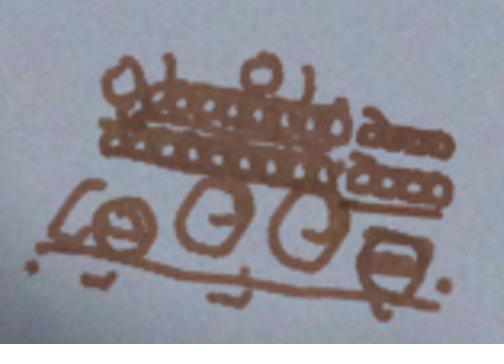

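Emit:
{"api": "move", "payload": {"target": [[0,0,0,0,0,0,1,0,0,0,-0.1104,0,-0.4374,-0.9],[0,0,0,0,0,0,1,-0.0516,0,0,-0.1104,0,-0.4374,-0.9],[0,0,0,0,0,0,1,-0.0516,0,0,-0.0823,0,-0.4236,-0.9],[0,0,0,0,0,0,1,-0.0516,0,0,-0.0689,0,-0.4127,-0.9],[0,0,0,0,0,0,1,-0.0516,0,0,-0.0852,0,-0.4088,-0.9],[0,0,0,0,0,0,1,-0.0516,0,0,-0.0977,0,-0.4300,-0.9],[0,0,0,0,0,0,1,-0.0516,0,0,-0.1025,0,-0.4402,-0.9],[0,0,0,0,0,0,1,-0.0516,0,0,-0.0779,0,-0.4427,-0.9],[0,0,0,0,0,0,1,-0.0516,0,0,-0.0567,0,-0.4209,-0.9],[0,0,0,0,0,0,1,-0.0516,0,0,-0.0433,0,-0.4100,-0.9],[0,0,0,0,0,0,1,-0.0516,0,0,-0.0596,0,-0.4061,-0.9],[0,0,0,0,0,0,1,-0.0516,0,0,-0.0721,0,-0.4273,-0.9],[0,0,0,0,0,0,1,-0.0516,0,0,-0.0769,0,-0.4375,-0.9],[0,0,0,0,0,0,1,-0.0516,0,0,-0.0537,0,-0.4410,-0.9],[0,0,0,0,0,0,1,-0.0516,0,0,-0.0325,0,-0.4192,-0.9]], "speed": [0.8,0.1,0.12,0.12,0.12,0.12,0.12,0.12,0.12,0.12,0.12,0.12,0.12,0.12,0.12], "blend": [0,0,0.004,0.004,0.004,0.004,0.004,0.004,0.004,0.004,0.004,0.004,0.004,0.004,0], "cameras": []}}

Emit:
{"api": "move", "payload": {"target": [[0,0,0,0,0,0,1,0,0,0,0.0134,0,0.0109,-0.9],[0,0,0,0,0,0,1,0,0,0,-0.0029,0,0.0148,-0.9],[0,0,0,0,0,0,1,0,0,0,-0.0154,0,-0.0064,-0.9],[0,0,0,0,0,0,1,0,0,0,-0.0202,0,-0.0166,-0.9],[0,0,0,0,0,0,1,0,0,0,0.0017,0,-0.0213,-0.9],[0,0,0,0,0,0,1,0,0,0,0.0229,0,0.0005,-0.9],[0,0,0,0,0,0,1,0,0,0,0.0363,0,0.0114,-0.9],[0,0,0,0,0,0,1,0,0,0,0.0200,0,0.0153,-0.9],[0,0,0,0,0,0,1,0,0,0,0.0075,0,-0.0059,-0.9],[0,0,0,0,0,0,1,0,0,0,0.0027,0,-0.0161,-0.9],[0,0,0,0,0,0,1,0.0516,0,0,0.0121,0,-0.0213,-0.9],[0,0,0,0,0,0,1,0.0516,0,0,-0.0626,0,-0.0033,-0.9],[0,0,0,0,0,0,1,0,0,0,-0.0626,0,-0.0033,-0.9],[0,0,0,0,0,0,1,0,0,0,-0.0077,0,0.0045,-0.9],[0,0,0,0,0,0,1,0,0,0,0.0365,0,0.0050,-0.9]], "speed": [0.12,0.12,0.12,0.12,0.12,0.12,0.12,0.12,0.12,0.12,0.3,0.4,0.1,0.2,0.2], "blend": [0.004,0.004,0.004,0.004,0.004,0.004,0.004,0.004,0.004,0.004,0,0,0,0.006,0], "cameras": []}}

Emit:
{"api": "move", "payload": {"target": [[0,0,0,0,0,0,1,0.0516,0,0,0,0,0,-0.9],[0,0,0,0,0,0,1,0.0516,0,0,-0.0764,0,-0.0017,-0.9],[0,0,0,0,0,0,1,0,0,0,-0.0764,0,-0.0017,-0.9],[0,0,0,0,0,0,1,0,0,0,-0.0534,0,0.0117,-0.9],[0,0,0,0,0,0,1,0,0,0,-0.0448,0,0.0218,-0.9],[0,0,0,0,0,0,1,0,0,0,-0.0647,0,0.0256,-0.9],[0,0,0,0,0,0,1,0,0,0,-0.0808,0,0.0043,-0.9],[0,0,0,0,0,0,1,0,0,0,-0.0894,0,-0.0058,-0.9],[0,0,0,0,0,0,1,0,0,0,-0.0695,0,-0.0096,-0.9],[0,0,0,0,0,0,1,0.0516,0,0,-0.0534,0,0.0117,-0.9],[0,0,0,0,0,0,1,0.0516,0,0,-0.0246,0,0.0022,-0.9],[0,0,0,0,0,0,1,0,0,0,-0.0246,0,0.0022,-0.9],[0,0,0,0,0,0,1,0,0,0,-0.0016,0,0.0156,-0.9],[0,0,0,0,0,0,1,0,0,0,0.0070,0,0.0257,-0.9],[0,0,0,0,0,0,1,0,0,0,-0.0129,0,0.0295,-0.9]], "speed": [0.4,0.4,0.1,0.12,0.12,0.12,0.12,0.12,0.12,0.3,0.4,0.1,0.12,0.12,0.12], "blend": [0,0,0,0.004,0.004,0.004,0.004,0.004,0.004,0,0,0,0.004,0.004,0], "cameras": []}}

Emit:
{"api": "move", "payload": {"target": [[0,0,0,0,0,0,1,0,0,0,-0.0161,0,-0.0213,-0.9],[0,0,0,0,0,0,1,0,0,0,-0.0247,0,-0.0314,-0.9],[0,0,0,0,0,0,1,0,0,0,-0.0048,0,-0.0352,-0.9],[0,0,0,0,0,0,1,0,0,0,0.0113,0,-0.0139,-0.9],[0,0,0,0,0,0,1,0.0516,0,0,0.0199,0,-0.0038,-0.9],[0,0,0,0,0,0,1,0.0516,0,0,-0.0340,0,0.0099,-0.9],[0,0,0,0,0,0,1,0,0,0,-0.0340,0,0.0099,-0.9],[0,0,0,0,0,0,1,0,0,0,0.0070,0,0.0150,-0.9],[0,0,0,0,0,0,1,0,0,0,0.0391,0,0.0145,-0.9],[0,0,0,0,0,0,1,0.0516,0,0,0.0391,0,0.0145,-0.9],[0,0,0,0,0,0,1,0.0516,0,0,0.0089,0,0.3847,-0.9]], "speed": [0.12,0.12,0.12,0.12,0.3,0.4,0.1,0.2,0.2,0.4,0.8], "blend": [0.004,0.004,0.004,0.004,0,0,0,0.006,0,0,0], "cameras": ["cam_above"]}}

Emit:
{"api": "zoom_image", "payload": {"camera": "cam_above", "region": [230, 285, 330, 335]}}

Scene clock: 370.97 s.
left_arm: end_effector_position=(+0.2939, +0.4624, +0.3448) grip_measured=+1.000 grip_effort_nm=-0.007 end_effector_quat_wxyz=(+0.825, -0.121, +0.529, +0.155) | right_arm: end_effector_position=(+0.3164, +0.0478, +0.0767) grip_measured=-0.698 grip_effort_nm=-1.038 end_effector_quat_wxyz=(+0.708, +0.026, +0.705, -0.014)
Joint names: [wrist pitch, wrist roll, shoulder, wrist yaw, elbow, waist]
Joint positions: left_arm=[1.013 -0.014 0.921 -0.052 0.332 0.344 0.094] | right_arm=[1.279 0.004 2.431 1.277 1.166 1.237 0.014]
Joint velocities: within noise
Joint torques (N m): left_arm=[1.4 0.01 -3.49 -0.01 7.01 0.54] | right_arm=[1 -0.01 -10.21 0.16 5.08 0.5]
Heat: left arm: 40 °C; right arm: 47 °C.
Joint targets: left_arm=[1.021 -0.014 0.903 -0.052 0.340 0.350] | right_arm=[1.253 0.003 2.418 1.291 1.179 1.243]
move: done
No camera images: "cameras" was empty.

Scene clock: 376.90 s.
left_arm: end_effector_position=(+0.2939, +0.4624, +0.3448) grip_measured=+1.000 grip_effort_nm=-0.002 end_effector_quat_wxyz=(+0.825, -0.121, +0.529, +0.155) | right_arm: end_effector_position=(+0.3126, +0.0369, +0.0766) grip_measured=-0.698 grip_effort_nm=-1.033 end_effector_quat_wxyz=(+0.707, +0.049, +0.704, -0.038)
Joint names: [wrist pitch, wrist roll, shoulder, wrist yaw, elbow, waist]
Joint positions: left_arm=[1.013 -0.014 0.921 -0.052 0.332 0.344 0.094] | right_arm=[1.279 0.004 2.431 1.351 1.166 1.244 0.014]
Joint velocities: within noise
Joint torques (N m): left_arm=[1.46 0.07 -3.3 -0.03 7.09 0.47] | right_arm=[0.96 -0.01 -10.17 0.15 5.04 0.42]
Heat: left arm: 40 °C; right arm: 47 °C.
Joint targets: left_arm=[1.021 -0.014 0.903 -0.052 0.340 0.350] | right_arm=[1.253 0.003 2.418 1.365 1.179 1.249]
move: done
No camera images: "cameras" was empty.

Scene clock: 383.30 s.
left_arm: end_effector_position=(+0.2939, +0.4624, +0.3448) grip_measured=+1.000 grip_effort_nm=-0.002 end_effector_quat_wxyz=(+0.825, -0.121, +0.529, +0.155) | right_arm: end_effector_position=(+0.3004, +0.0464, +0.0765) grip_measured=-0.698 grip_effort_nm=-1.033 end_effector_quat_wxyz=(+0.708, +0.039, +0.705, -0.028)
Joint names: [wrist pitch, wrist roll, shoulder, wrist yaw, elbow, waist]
Joint positions: left_arm=[1.013 -0.014 0.921 -0.052 0.332 0.344 0.094] | right_arm=[1.278 0.004 2.431 1.354 1.166 1.276 0.014]
Joint velocities: within noise
Joint torques (N m): left_arm=[1.43 0.04 -3.26 -0.03 7.12 0.53] | right_arm=[0.97 -0.01 -10.17 -0.13 5.04 0.72]
Heat: left arm: 40 °C; right arm: 47 °C.
Joint targets: left_arm=[1.021 -0.014 0.903 -0.052 0.340 0.350] | right_arm=[1.253 0.003 2.418 1.339 1.179 1.285]
move: done
No camera images: "cameras" was empty.

Scene clock: 388.63 s.
left_arm: end_effector_position=(+0.2939, +0.4624, +0.3448) grip_measured=+1.000 grip_effort_nm=-0.002 end_effector_quat_wxyz=(+0.825, -0.121, +0.529, +0.155) | right_arm: end_effector_position=(+0.0917, +0.1415, +0.0831) grip_measured=-0.698 grip_effort_nm=-1.033 end_effector_quat_wxyz=(+0.695, -0.102, +0.694, +0.158)
Joint names: [wrist pitch, wrist roll, shoulder, wrist yaw, elbow, waist]
Joint positions: left_arm=[1.013 -0.014 0.921 -0.052 0.332 0.344 0.094] | right_arm=[1.34 0.004 2.431 1.364 1.166 1.75 0.014]
Joint velocities: within noise
Joint torques (N m): left_arm=[1.44 0.05 -3.51 -0.07 7.01 0.46] | right_arm=[1.35 -0.01 -10.15 -0.11 5 -0.31]
Heat: left arm: 40 °C; right arm: 47 °C.
Joint targets: left_arm=[1.021 -0.014 0.903 -0.052 0.340 0.350] | right_arm=[1.360 0.003 2.418 1.357 1.179 1.747]
move: done
Images, in order (width x height): cam_above 672x504.

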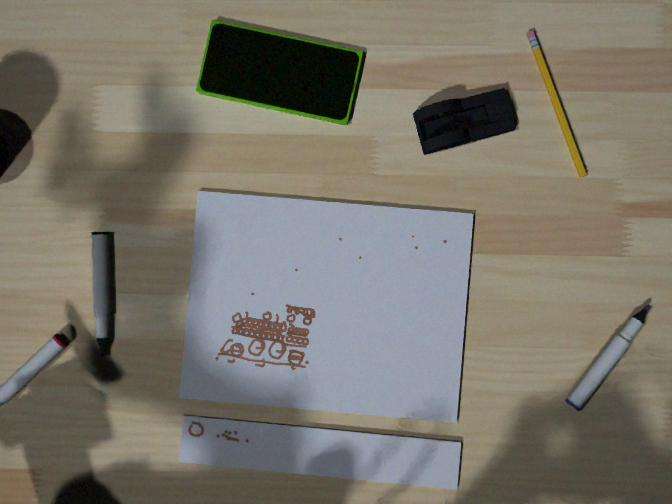

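Scaled by 5.040 from the camera's 672x504 image, which has a finer 960x720 frame.

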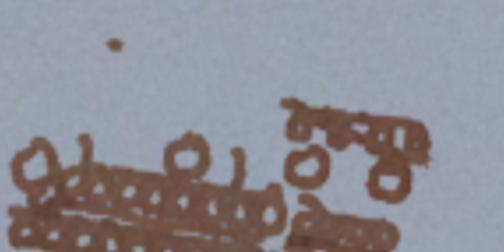

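Emit:
{"api": "zoom_image", "payload": {"camera": "cam_above", "region": [270, 298, 330, 360]}}

Scaled by 8.129 from the camera's 672x504 image, which has a finer 960x720 frame.

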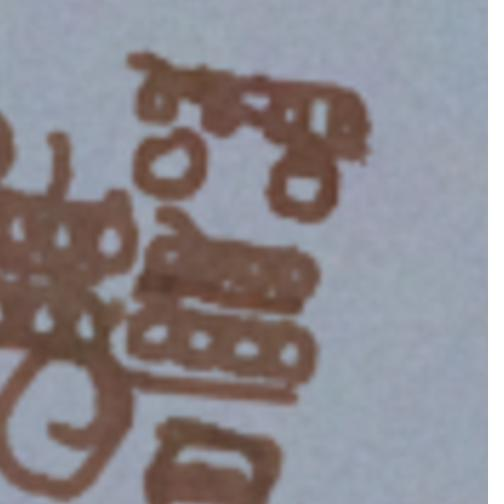

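Emit:
{"api": "move", "payload": {"target": [[0,0,0,0,0,0,1,0,0,0,-0.2164,0,-0.4282,-0.9],[0,0,0,0,0,0,1,-0.0520,0,0,-0.2164,0,-0.4282,-0.9],[0,0,0,0,0,0,1,-0.0520,0,0,-0.1917,0,-0.4163,-0.9],[0,0,0,0,0,0,1,-0.0520,0,0,-0.1818,0,-0.4073,-0.9],[0,0,0,0,0,0,1,-0.0520,0,0,-0.2006,0,-0.4066,-0.9],[0,0,0,0,0,0,1,-0.0520,0,0,-0.2243,0,-0.4317,-0.9],[0,0,0,0,0,0,1,-0.0520,0,0,-0.2401,0,-0.4464,-0.9],[0,0,0,0,0,0,1,-0.0520,0,0,-0.2231,0,-0.4493,-0.9],[0,0,0,0,0,0,1,-0.0520,0,0,-0.2053,0,-0.4299,-0.9],[0,0,0,0,0,0,1,-0.0520,0,0,-0.1954,0,-0.4209,-0.9],[0,0,0,0,0,0,1,-0.0520,0,0,-0.2142,0,-0.4202,-0.9],[0,0,0,0,0,0,1,-0.0520,0,0,-0.2379,0,-0.4453,-0.9],[0,0,0,0,0,0,1,-0.0520,0,0,-0.2537,0,-0.4600,-0.9],[0,0,0,0,0,0,1,-0.0520,0,0,-0.2379,0,-0.4633,-0.9],[0,0,0,0,0,0,1,-0.0520,0,0,-0.2201,0,-0.4439,-0.9]], "speed": [0.8,0.1,0.12,0.12,0.12,0.12,0.12,0.12,0.12,0.12,0.12,0.12,0.12,0.12,0.12], "blend": [0,0,0.004,0.004,0.004,0.004,0.004,0.004,0.004,0.004,0.004,0.004,0.004,0.004,0], "cameras": []}}

Emit:
{"api": "move", "payload": {"target": [[0,0,0,0,0,0,1,0,0,0,0.0099,0,0.0090,-0.9],[0,0,0,0,0,0,1,0,0,0,-0.0089,0,0.0097,-0.9],[0,0,0,0,0,0,1,0,0,0,-0.0326,0,-0.0154,-0.9],[0,0,0,0,0,0,1,0,0,0,-0.0484,0,-0.0301,-0.9],[0,0,0,0,0,0,1,0,0,0,-0.0337,0,-0.0339,-0.9],[0,0,0,0,0,0,1,0,0,0,-0.0159,0,-0.0145,-0.9],[0,0,0,0,0,0,1,0,0,0,-0.0060,0,-0.0055,-0.9],[0,0,0,0,0,0,1,0,0,0,-0.0248,0,-0.0048,-0.9],[0,0,0,0,0,0,1,0,0,0,-0.0485,0,-0.0299,-0.9],[0,0,0,0,0,0,1,0,0,0,-0.0643,0,-0.0446,-0.9],[0,0,0,0,0,0,1,0,0,0,-0.0439,0,-0.0401,-0.9],[0,0,0,0,0,0,1,0,0,0,-0.0159,0,-0.0145,-0.9],[0,0,0,0,0,0,1,0.0520,0,0,-0.0159,0,-0.0145,-0.9],[0,0,0,0,0,0,1,0.0520,0,0,0.2201,0,0.4439,-0.9]], "speed": [0.12,0.12,0.12,0.12,0.12,0.12,0.12,0.12,0.12,0.12,0.12,0.12,0.3,0.8], "blend": [0.004,0.004,0.004,0.004,0.004,0.004,0.004,0.004,0.004,0.004,0.004,0,0,0], "cameras": []}}

Emit:
{"api": "move", "payload": {"target": [[0,0,0,0,0,0,1,0,0,0,-0.0078,0,-0.3987,-0.9],[0,0,0,0,0,0,1,-0.0514,0,0,-0.0078,0,-0.3987,-0.9],[0,0,0,0,0,0,1,-0.0514,0,0,0.0152,0,-0.3853,-0.9],[0,0,0,0,0,0,1,-0.0514,0,0,0.0238,0,-0.3752,-0.9],[0,0,0,0,0,0,1,-0.0514,0,0,0.0039,0,-0.3714,-0.9],[0,0,0,0,0,0,1,-0.0514,0,0,-0.0122,0,-0.3927,-0.9],[0,0,0,0,0,0,1,-0.0514,0,0,-0.0208,0,-0.4028,-0.9],[0,0,0,0,0,0,1,-0.0514,0,0,-0.0009,0,-0.4066,-0.9],[0,0,0,0,0,0,1,0,0,0,0.0152,0,-0.3853,-0.9],[0,0,0,0,0,0,1,0,0,0,-0.0902,0,-0.4173,-0.9],[0,0,0,0,0,0,1,-0.0516,0,0,-0.0902,0,-0.4173,-0.9],[0,0,0,0,0,0,1,-0.0516,0,0,-0.0353,0,-0.4095,-0.9],[0,0,0,0,0,0,1,-0.0516,0,0,0.0099,0,-0.4090,-0.9],[0,0,0,0,0,0,1,0,0,0,0.0099,0,-0.4090,-0.9],[0,0,0,0,0,0,1,0,0,0,0,0,0,-0.9]], "speed": [0.8,0.1,0.12,0.12,0.12,0.12,0.12,0.12,0.3,0.5,0.1,0.2,0.2,0.4,0.8], "blend": [0,0,0.004,0.004,0.004,0.004,0.004,0.004,0,0,0,0.006,0,0,0], "cameras": ["cam_above"]}}

Emit:
{"api": "zoom_image", "payload": {"camera": "cam_above", "region": [220, 280, 330, 355]}}

Scene clock: 398.43 s.
left_arm: end_effector_position=(+0.2939, +0.4624, +0.3448) grip_measured=+1.000 grip_effort_nm=-0.007 end_effector_quat_wxyz=(+0.825, -0.121, +0.529, +0.155) | right_arm: end_effector_position=(+0.3209, +0.1047, +0.0778) grip_measured=-0.698 grip_effort_nm=-1.038 end_effector_quat_wxyz=(+0.702, -0.097, +0.697, +0.109)
Joint names: [wrist pitch, wrist roll, shoulder, wrist yaw, elbow, waist]
Joint positions: left_arm=[1.013 -0.014 0.921 -0.052 0.332 0.344 0.094] | right_arm=[1.28 0.004 2.431 0.899 1.166 1.207 0.014]
Joint velocities: within noise
Joint torques (N m): left_arm=[1.46 0.04 -3.37 -0.01 7.06 0.43] | right_arm=[1.17 -0.01 -10.37 0.11 5.29 0.49]
Heat: left arm: 40 °C; right arm: 47 °C.
Joint targets: left_arm=[1.021 -0.014 0.903 -0.052 0.340 0.350] | right_arm=[1.252 0.003 2.418 0.912 1.179 1.214]
move: done
No camera images: "cameras" was empty.

Scene clock: 404.07 s.
left_arm: end_effector_position=(+0.2939, +0.4624, +0.3448) grip_measured=+1.000 grip_effort_nm=-0.002 end_effector_quat_wxyz=(+0.825, -0.121, +0.529, +0.155) | right_arm: end_effector_position=(+0.0908, +0.1438, +0.0833) grip_measured=-0.698 grip_effort_nm=-1.038 end_effector_quat_wxyz=(+0.694, -0.107, +0.693, +0.162)
Joint names: [wrist pitch, wrist roll, shoulder, wrist yaw, elbow, waist]
Joint positions: left_arm=[1.013 -0.014 0.921 -0.052 0.332 0.344 0.094] | right_arm=[1.34 0.004 2.431 1.35 1.166 1.75 0.014]
Joint velocities: within noise
Joint torques (N m): left_arm=[1.42 0.04 -3.41 -0.03 7.09 0.51] | right_arm=[1.35 -0.01 -10.15 0.03 5 -0.28]
Heat: left arm: 40 °C; right arm: 48 °C.
Joint targets: left_arm=[1.021 -0.014 0.903 -0.052 0.340 0.350] | right_arm=[1.360 0.003 2.418 1.357 1.179 1.747]
move: done
No camera images: "cameras" was empty.

Scene clock: 412.40 s.
left_arm: end_effector_position=(+0.2939, +0.4624, +0.3448) grip_measured=+1.000 grip_effort_nm=0.002 end_effector_quat_wxyz=(+0.825, -0.121, +0.529, +0.155) | right_arm: end_effector_position=(+0.0913, +0.1419, +0.0831) grip_measured=-0.698 grip_effort_nm=-1.033 end_effector_quat_wxyz=(+0.695, -0.103, +0.694, +0.159)
Joint names: [wrist pitch, wrist roll, shoulder, wrist yaw, elbow, waist]
Joint positions: left_arm=[1.013 -0.014 0.921 -0.052 0.332 0.344 0.094] | right_arm=[1.34 0.004 2.431 1.361 1.166 1.751 0.014]
Joint velocities: within noise
Joint torques (N m): left_arm=[1.46 0.01 -3.29 -0.02 7.16 0.64] | right_arm=[1.35 -0.01 -10.15 -0.08 5 -0.34]
Heat: left arm: 40 °C; right arm: 48 °C.
Joint targets: left_arm=[1.021 -0.014 0.903 -0.052 0.340 0.350] | right_arm=[1.360 0.003 2.418 1.357 1.179 1.747]
move: done
Images, in order (width x height): cam_above 672x504.

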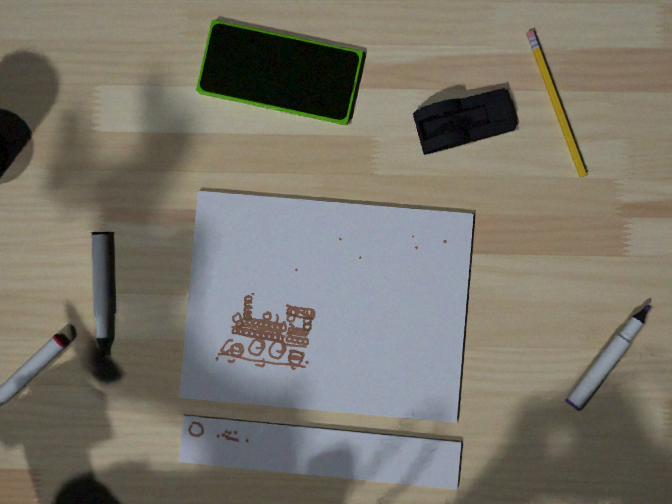

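Scaled by 4.582 from the camera's 672x504 image, which has a finer 960x720 frame.

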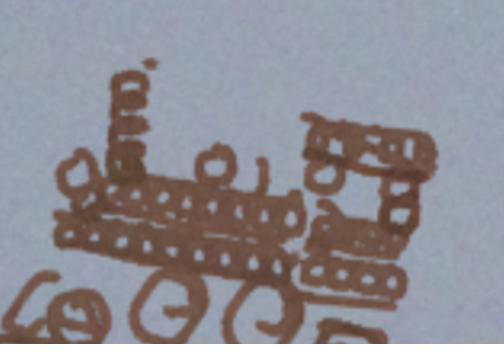

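Emit:
{"api": "move", "payload": {"target": [[0,0,0,0,0,0,1,0,0,0,-0.2703,0,-0.4920,-0.9],[0,0,0,0,0,0,1,-0.0522,0,0,-0.2703,0,-0.4920,-0.9],[0,0,0,0,0,0,1,-0.0522,0,0,-0.2386,0,-0.4756,-0.9],[0,0,0,0,0,0,1,-0.0522,0,0,-0.2229,0,-0.4615,-0.9],[0,0,0,0,0,0,1,-0.0522,0,0,-0.2406,0,-0.4594,-0.9],[0,0,0,0,0,0,1,-0.0522,0,0,-0.2654,0,-0.4832,-0.9],[0,0,0,0,0,0,1,-0.0522,0,0,-0.2811,0,-0.4973,-0.9],[0,0,0,0,0,0,1,-0.0522,0,0,-0.2833,0,-0.5153,-0.9],[0,0,0,0,0,0,1,-0.0522,0,0,-0.2585,0,-0.4915,-0.9],[0,0,0,0,0,0,1,-0.0522,0,0,-0.2428,0,-0.4774,-0.9],[0,0,0,0,0,0,1,-0.0522,0,0,-0.2605,0,-0.4753,-0.9],[0,0,0,0,0,0,1,-0.0522,0,0,-0.2853,0,-0.4991,-0.9],[0,0,0,0,0,0,1,-0.0522,0,0,-0.3010,0,-0.5132,-0.9],[0,0,0,0,0,0,1,-0.0522,0,0,-0.2605,0,-0.5111,-0.9],[0,0,0,0,0,0,1,-0.0522,0,0,-0.2357,0,-0.4873,-0.9]], "speed": [0.8,0.1,0.13,0.13,0.13,0.13,0.13,0.13,0.13,0.13,0.13,0.13,0.13,0.13,0.13], "blend": [0,0,0.004,0.004,0.004,0.004,0.004,0.004,0.004,0.004,0.004,0.004,0.004,0.004,0], "cameras": []}}

Emit:
{"api": "move", "payload": {"target": [[0,0,0,0,0,0,1,0,0,0,0.0157,0,0.0141,-0.9],[0,0,0,0,0,0,1,0,0,0,-0.0020,0,0.0162,-0.9],[0,0,0,0,0,0,1,0,0,0,-0.0268,0,-0.0076,-0.9],[0,0,0,0,0,0,1,0,0,0,-0.0425,0,-0.0217,-0.9],[0,0,0,0,0,0,1,0,0,0,-0.0601,0,-0.0465,-0.9],[0,0,0,0,0,0,1,0,0,0,-0.0324,0,-0.0216,-0.9],[0,0,0,0,0,0,1,0,0,0,-0.0148,0,-0.0059,-0.9],[0,0,0,0,0,0,1,0,0,0,-0.0329,0,-0.0035,-0.9],[0,0,0,0,0,0,1,0,0,0,-0.0606,0,-0.0284,-0.9],[0,0,0,0,0,0,1,0,0,0,-0.0782,0,-0.0441,-0.9],[0,0,0,0,0,0,1,0,0,0,-0.0227,0,-0.0342,-0.9],[0,0,0,0,0,0,1,0,0,0,0.0050,0,-0.0093,-0.9],[0,0,0,0,0,0,1,0,0,0,0.0226,0,0.0064,-0.9],[0,0,0,0,0,0,1,0,0,0,0.0045,0,0.0088,-0.9],[0,0,0,0,0,0,1,0,0,0,-0.0232,0,-0.0161,-0.9]], "speed": 0.13, "blend": [0.004,0.004,0.004,0.004,0.004,0.004,0.004,0.004,0.004,0.004,0.004,0.004,0.004,0.004,0], "cameras": []}}

Emit:
{"api": "move", "payload": {"target": [[0,0,0,0,0,0,1,0,0,0,-0.0176,0,-0.0157,-0.9],[0,0,0,0,0,0,1,0,0,0,-0.0246,0,-0.0380,-0.9],[0,0,0,0,0,0,1,0,0,0,0.0060,0,-0.0120,-0.9],[0,0,0,0,0,0,1,0,0,0,0.0253,0,0.0053,-0.9],[0,0,0,0,0,0,1,0,0,0,0.0068,0,0.0080,-0.9],[0,0,0,0,0,0,1,0,0,0,-0.0238,0,-0.0180,-0.9],[0,0,0,0,0,0,1,0,0,0,-0.0431,0,-0.0353,-0.9],[0,0,0,0,0,0,1,0,0,0,-0.0043,0,-0.0423,-0.9],[0,0,0,0,0,0,1,0,0,0,0.0263,0,-0.0163,-0.9],[0,0,0,0,0,0,1,0,0,0,0.0456,0,0.0010,-0.9],[0,0,0,0,0,0,1,0,0,0,0.0271,0,0.0037,-0.9],[0,0,0,0,0,0,1,0,0,0,-0.0035,0,-0.0223,-0.9],[0,0,0,0,0,0,1,0,0,0,-0.0228,0,-0.0396,-0.9],[0,0,0,0,0,0,1,0,0,0,0.0215,0,-0.0383,-0.9],[0,0,0,0,0,0,1,0,0,0,0.0463,0,-0.0145,-0.9]], "speed": 0.13, "blend": [0.004,0.004,0.004,0.004,0.004,0.004,0.004,0.004,0.004,0.004,0.004,0.004,0.004,0.004,0], "cameras": []}}

Emit:
{"api": "move", "payload": {"target": [[0,0,0,0,0,0,1,0,0,0,0.0157,0,0.0141,-0.9],[0,0,0,0,0,0,1,0,0,0,-0.0020,0,0.0162,-0.9],[0,0,0,0,0,0,1,0,0,0,-0.0268,0,-0.0076,-0.9],[0,0,0,0,0,0,1,0,0,0,-0.0425,0,-0.0217,-0.9],[0,0,0,0,0,0,1,0,0,0,-0.0132,0,-0.0312,-0.9],[0,0,0,0,0,0,1,0,0,0,0.0145,0,-0.0063,-0.9],[0,0,0,0,0,0,1,0,0,0,0.0321,0,0.0094,-0.9],[0,0,0,0,0,0,1,0,0,0,0.0140,0,0.0118,-0.9],[0,0,0,0,0,0,1,0,0,0,-0.0137,0,-0.0131,-0.9],[0,0,0,0,0,0,1,0,0,0,-0.0313,0,-0.0288,-0.9],[0,0,0,0,0,0,1,0,0,0,-0.0132,0,-0.0312,-0.9],[0,0,0,0,0,0,1,0,0,0,0.0145,0,-0.0063,-0.9],[0,0,0,0,0,0,1,0.0522,0,0,0.0145,0,-0.0063,-0.9],[0,0,0,0,0,0,1,0.0522,0,0,0.2126,0,0.5179,-0.9]], "speed": [0.13,0.13,0.13,0.13,0.13,0.13,0.13,0.13,0.13,0.13,0.13,0.13,0.4,0.8], "blend": [0.004,0.004,0.004,0.004,0.004,0.004,0.004,0.004,0.004,0.004,0.004,0,0,0], "cameras": ["cam_above"]}}

Emit:
{"api": "zoom_image", "payload": {"camera": "cam_above", "region": [230, 240, 310, 310]}}

Scene clock: 424.60 s.
left_arm: end_effector_position=(+0.2939, +0.4624, +0.3448) grip_measured=+1.000 grip_effort_nm=-0.002 end_effector_quat_wxyz=(+0.825, -0.121, +0.529, +0.155) | right_arm: end_effector_position=(+0.3422, +0.0925, +0.0778) grip_measured=-0.698 grip_effort_nm=-1.033 end_effector_quat_wxyz=(+0.703, -0.090, +0.698, +0.101)
Joint names: [wrist pitch, wrist roll, shoulder, wrist yaw, elbow, waist]
Joint positions: left_arm=[1.013 -0.014 0.921 -0.052 0.332 0.344 0.094] | right_arm=[1.28 0.004 2.431 0.868 1.166 1.155 0.014]
Joint velocities: within noise
Joint torques (N m): left_arm=[1.43 0.06 -3.41 0 7.12 0.5] | right_arm=[1.18 -0.01 -10.39 0.11 5.31 0.49]
Heat: left arm: 40 °C; right arm: 48 °C.
Joint targets: left_arm=[1.021 -0.014 0.903 -0.052 0.340 0.350] | right_arm=[1.252 0.003 2.418 0.880 1.179 1.161]
move: done
No camera images: "cameras" was empty.

Scene clock: 430.50 s.
left_arm: end_effector_position=(+0.2939, +0.4624, +0.3448) grip_measured=+1.000 grip_effort_nm=0.002 end_effector_quat_wxyz=(+0.825, -0.121, +0.529, +0.155) | right_arm: end_effector_position=(+0.3443, +0.0936, +0.0778) grip_measured=-0.698 grip_effort_nm=-1.033 end_effector_quat_wxyz=(+0.703, -0.095, +0.697, +0.106)
Joint names: [wrist pitch, wrist roll, shoulder, wrist yaw, elbow, waist]
Joint positions: left_arm=[1.013 -0.014 0.921 -0.052 0.332 0.344 0.094] | right_arm=[1.28 0.004 2.431 0.847 1.166 1.148 0.014]
Joint velocities: within noise
Joint torques (N m): left_arm=[1.42 0.09 -3.37 0.01 7.12 0.43] | right_arm=[1.19 -0.01 -10.4 -0.12 5.33 -0.53]
Heat: left arm: 40 °C; right arm: 48 °C.
Joint targets: left_arm=[1.021 -0.014 0.903 -0.052 0.340 0.350] | right_arm=[1.251 0.003 2.418 0.833 1.179 1.142]
move: done
No camera images: "cameras" was empty.

Scene clock: 436.83 s.
left_arm: end_effector_position=(+0.2939, +0.4624, +0.3448) grip_measured=+1.000 grip_effort_nm=-0.002 end_effector_quat_wxyz=(+0.825, -0.121, +0.529, +0.155) | right_arm: end_effector_position=(+0.3595, +0.0714, +0.0777) grip_measured=-0.698 grip_effort_nm=-1.038 end_effector_quat_wxyz=(+0.707, -0.061, +0.701, +0.072)
Joint names: [wrist pitch, wrist roll, shoulder, wrist yaw, elbow, waist]
Joint positions: left_arm=[1.013 -0.014 0.921 -0.052 0.332 0.344 0.094] | right_arm=[1.28 0.004 2.431 0.914 1.166 1.119 0.014]
Joint velocities: within noise
Joint torques (N m): left_arm=[1.43 0.01 -3.23 -0.02 7.19 0.47] | right_arm=[1.16 -0.01 -10.36 0.13 5.29 0.54]
Heat: left arm: 40 °C; right arm: 48 °C.
Joint targets: left_arm=[1.021 -0.014 0.903 -0.052 0.340 0.350] | right_arm=[1.251 0.003 2.418 0.927 1.179 1.125]
move: done
No camera images: "cameras" was empty.

Scene clock: 442.83 s.
left_arm: end_effector_position=(+0.2939, +0.4624, +0.3448) grip_measured=+1.000 grip_effort_nm=-0.007 end_effector_quat_wxyz=(+0.825, -0.121, +0.529, +0.155) | right_arm: end_effector_position=(+0.0912, +0.1436, +0.0832) grip_measured=-0.698 grip_effort_nm=-1.033 end_effector_quat_wxyz=(+0.694, -0.107, +0.693, +0.162)
Joint names: [wrist pitch, wrist roll, shoulder, wrist yaw, elbow, waist]
Joint positions: left_arm=[1.013 -0.014 0.921 -0.052 0.332 0.344 0.094] | right_arm=[1.34 0.004 2.431 1.35 1.166 1.75 0.014]
Joint velocities: within noise
Joint torques (N m): left_arm=[1.44 0.01 -3.32 -0.02 7.17 0.49] | right_arm=[1.36 -0.02 -10.14 0.01 5.01 -0.24]
Heat: left arm: 40 °C; right arm: 48 °C.
Joint targets: left_arm=[1.021 -0.014 0.903 -0.052 0.340 0.350] | right_arm=[1.360 0.003 2.418 1.357 1.179 1.747]
move: done
Images, in order (width x height): cam_above 672x504.

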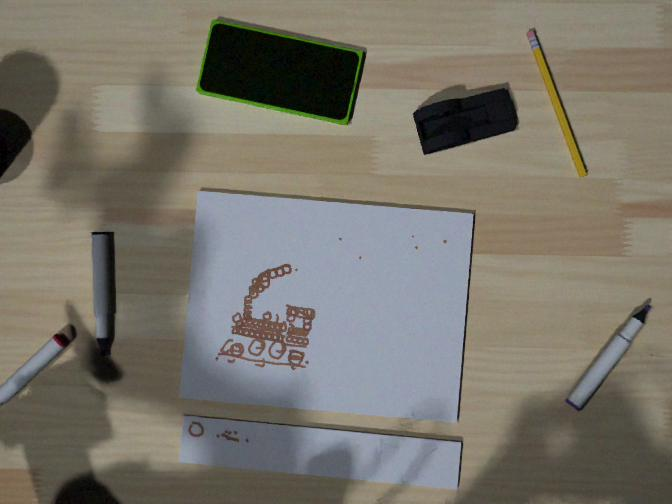

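Scaled by 6.300 from the camera's 672x504 image, which has a finer 960x720 frame.

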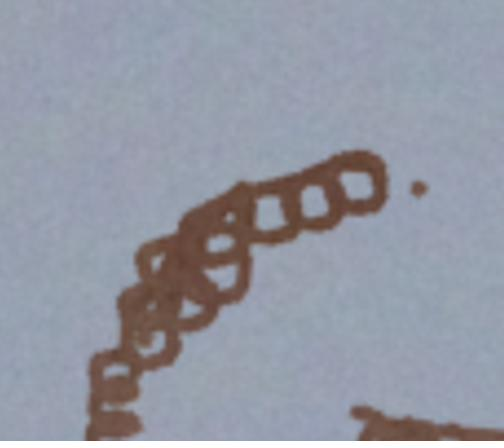

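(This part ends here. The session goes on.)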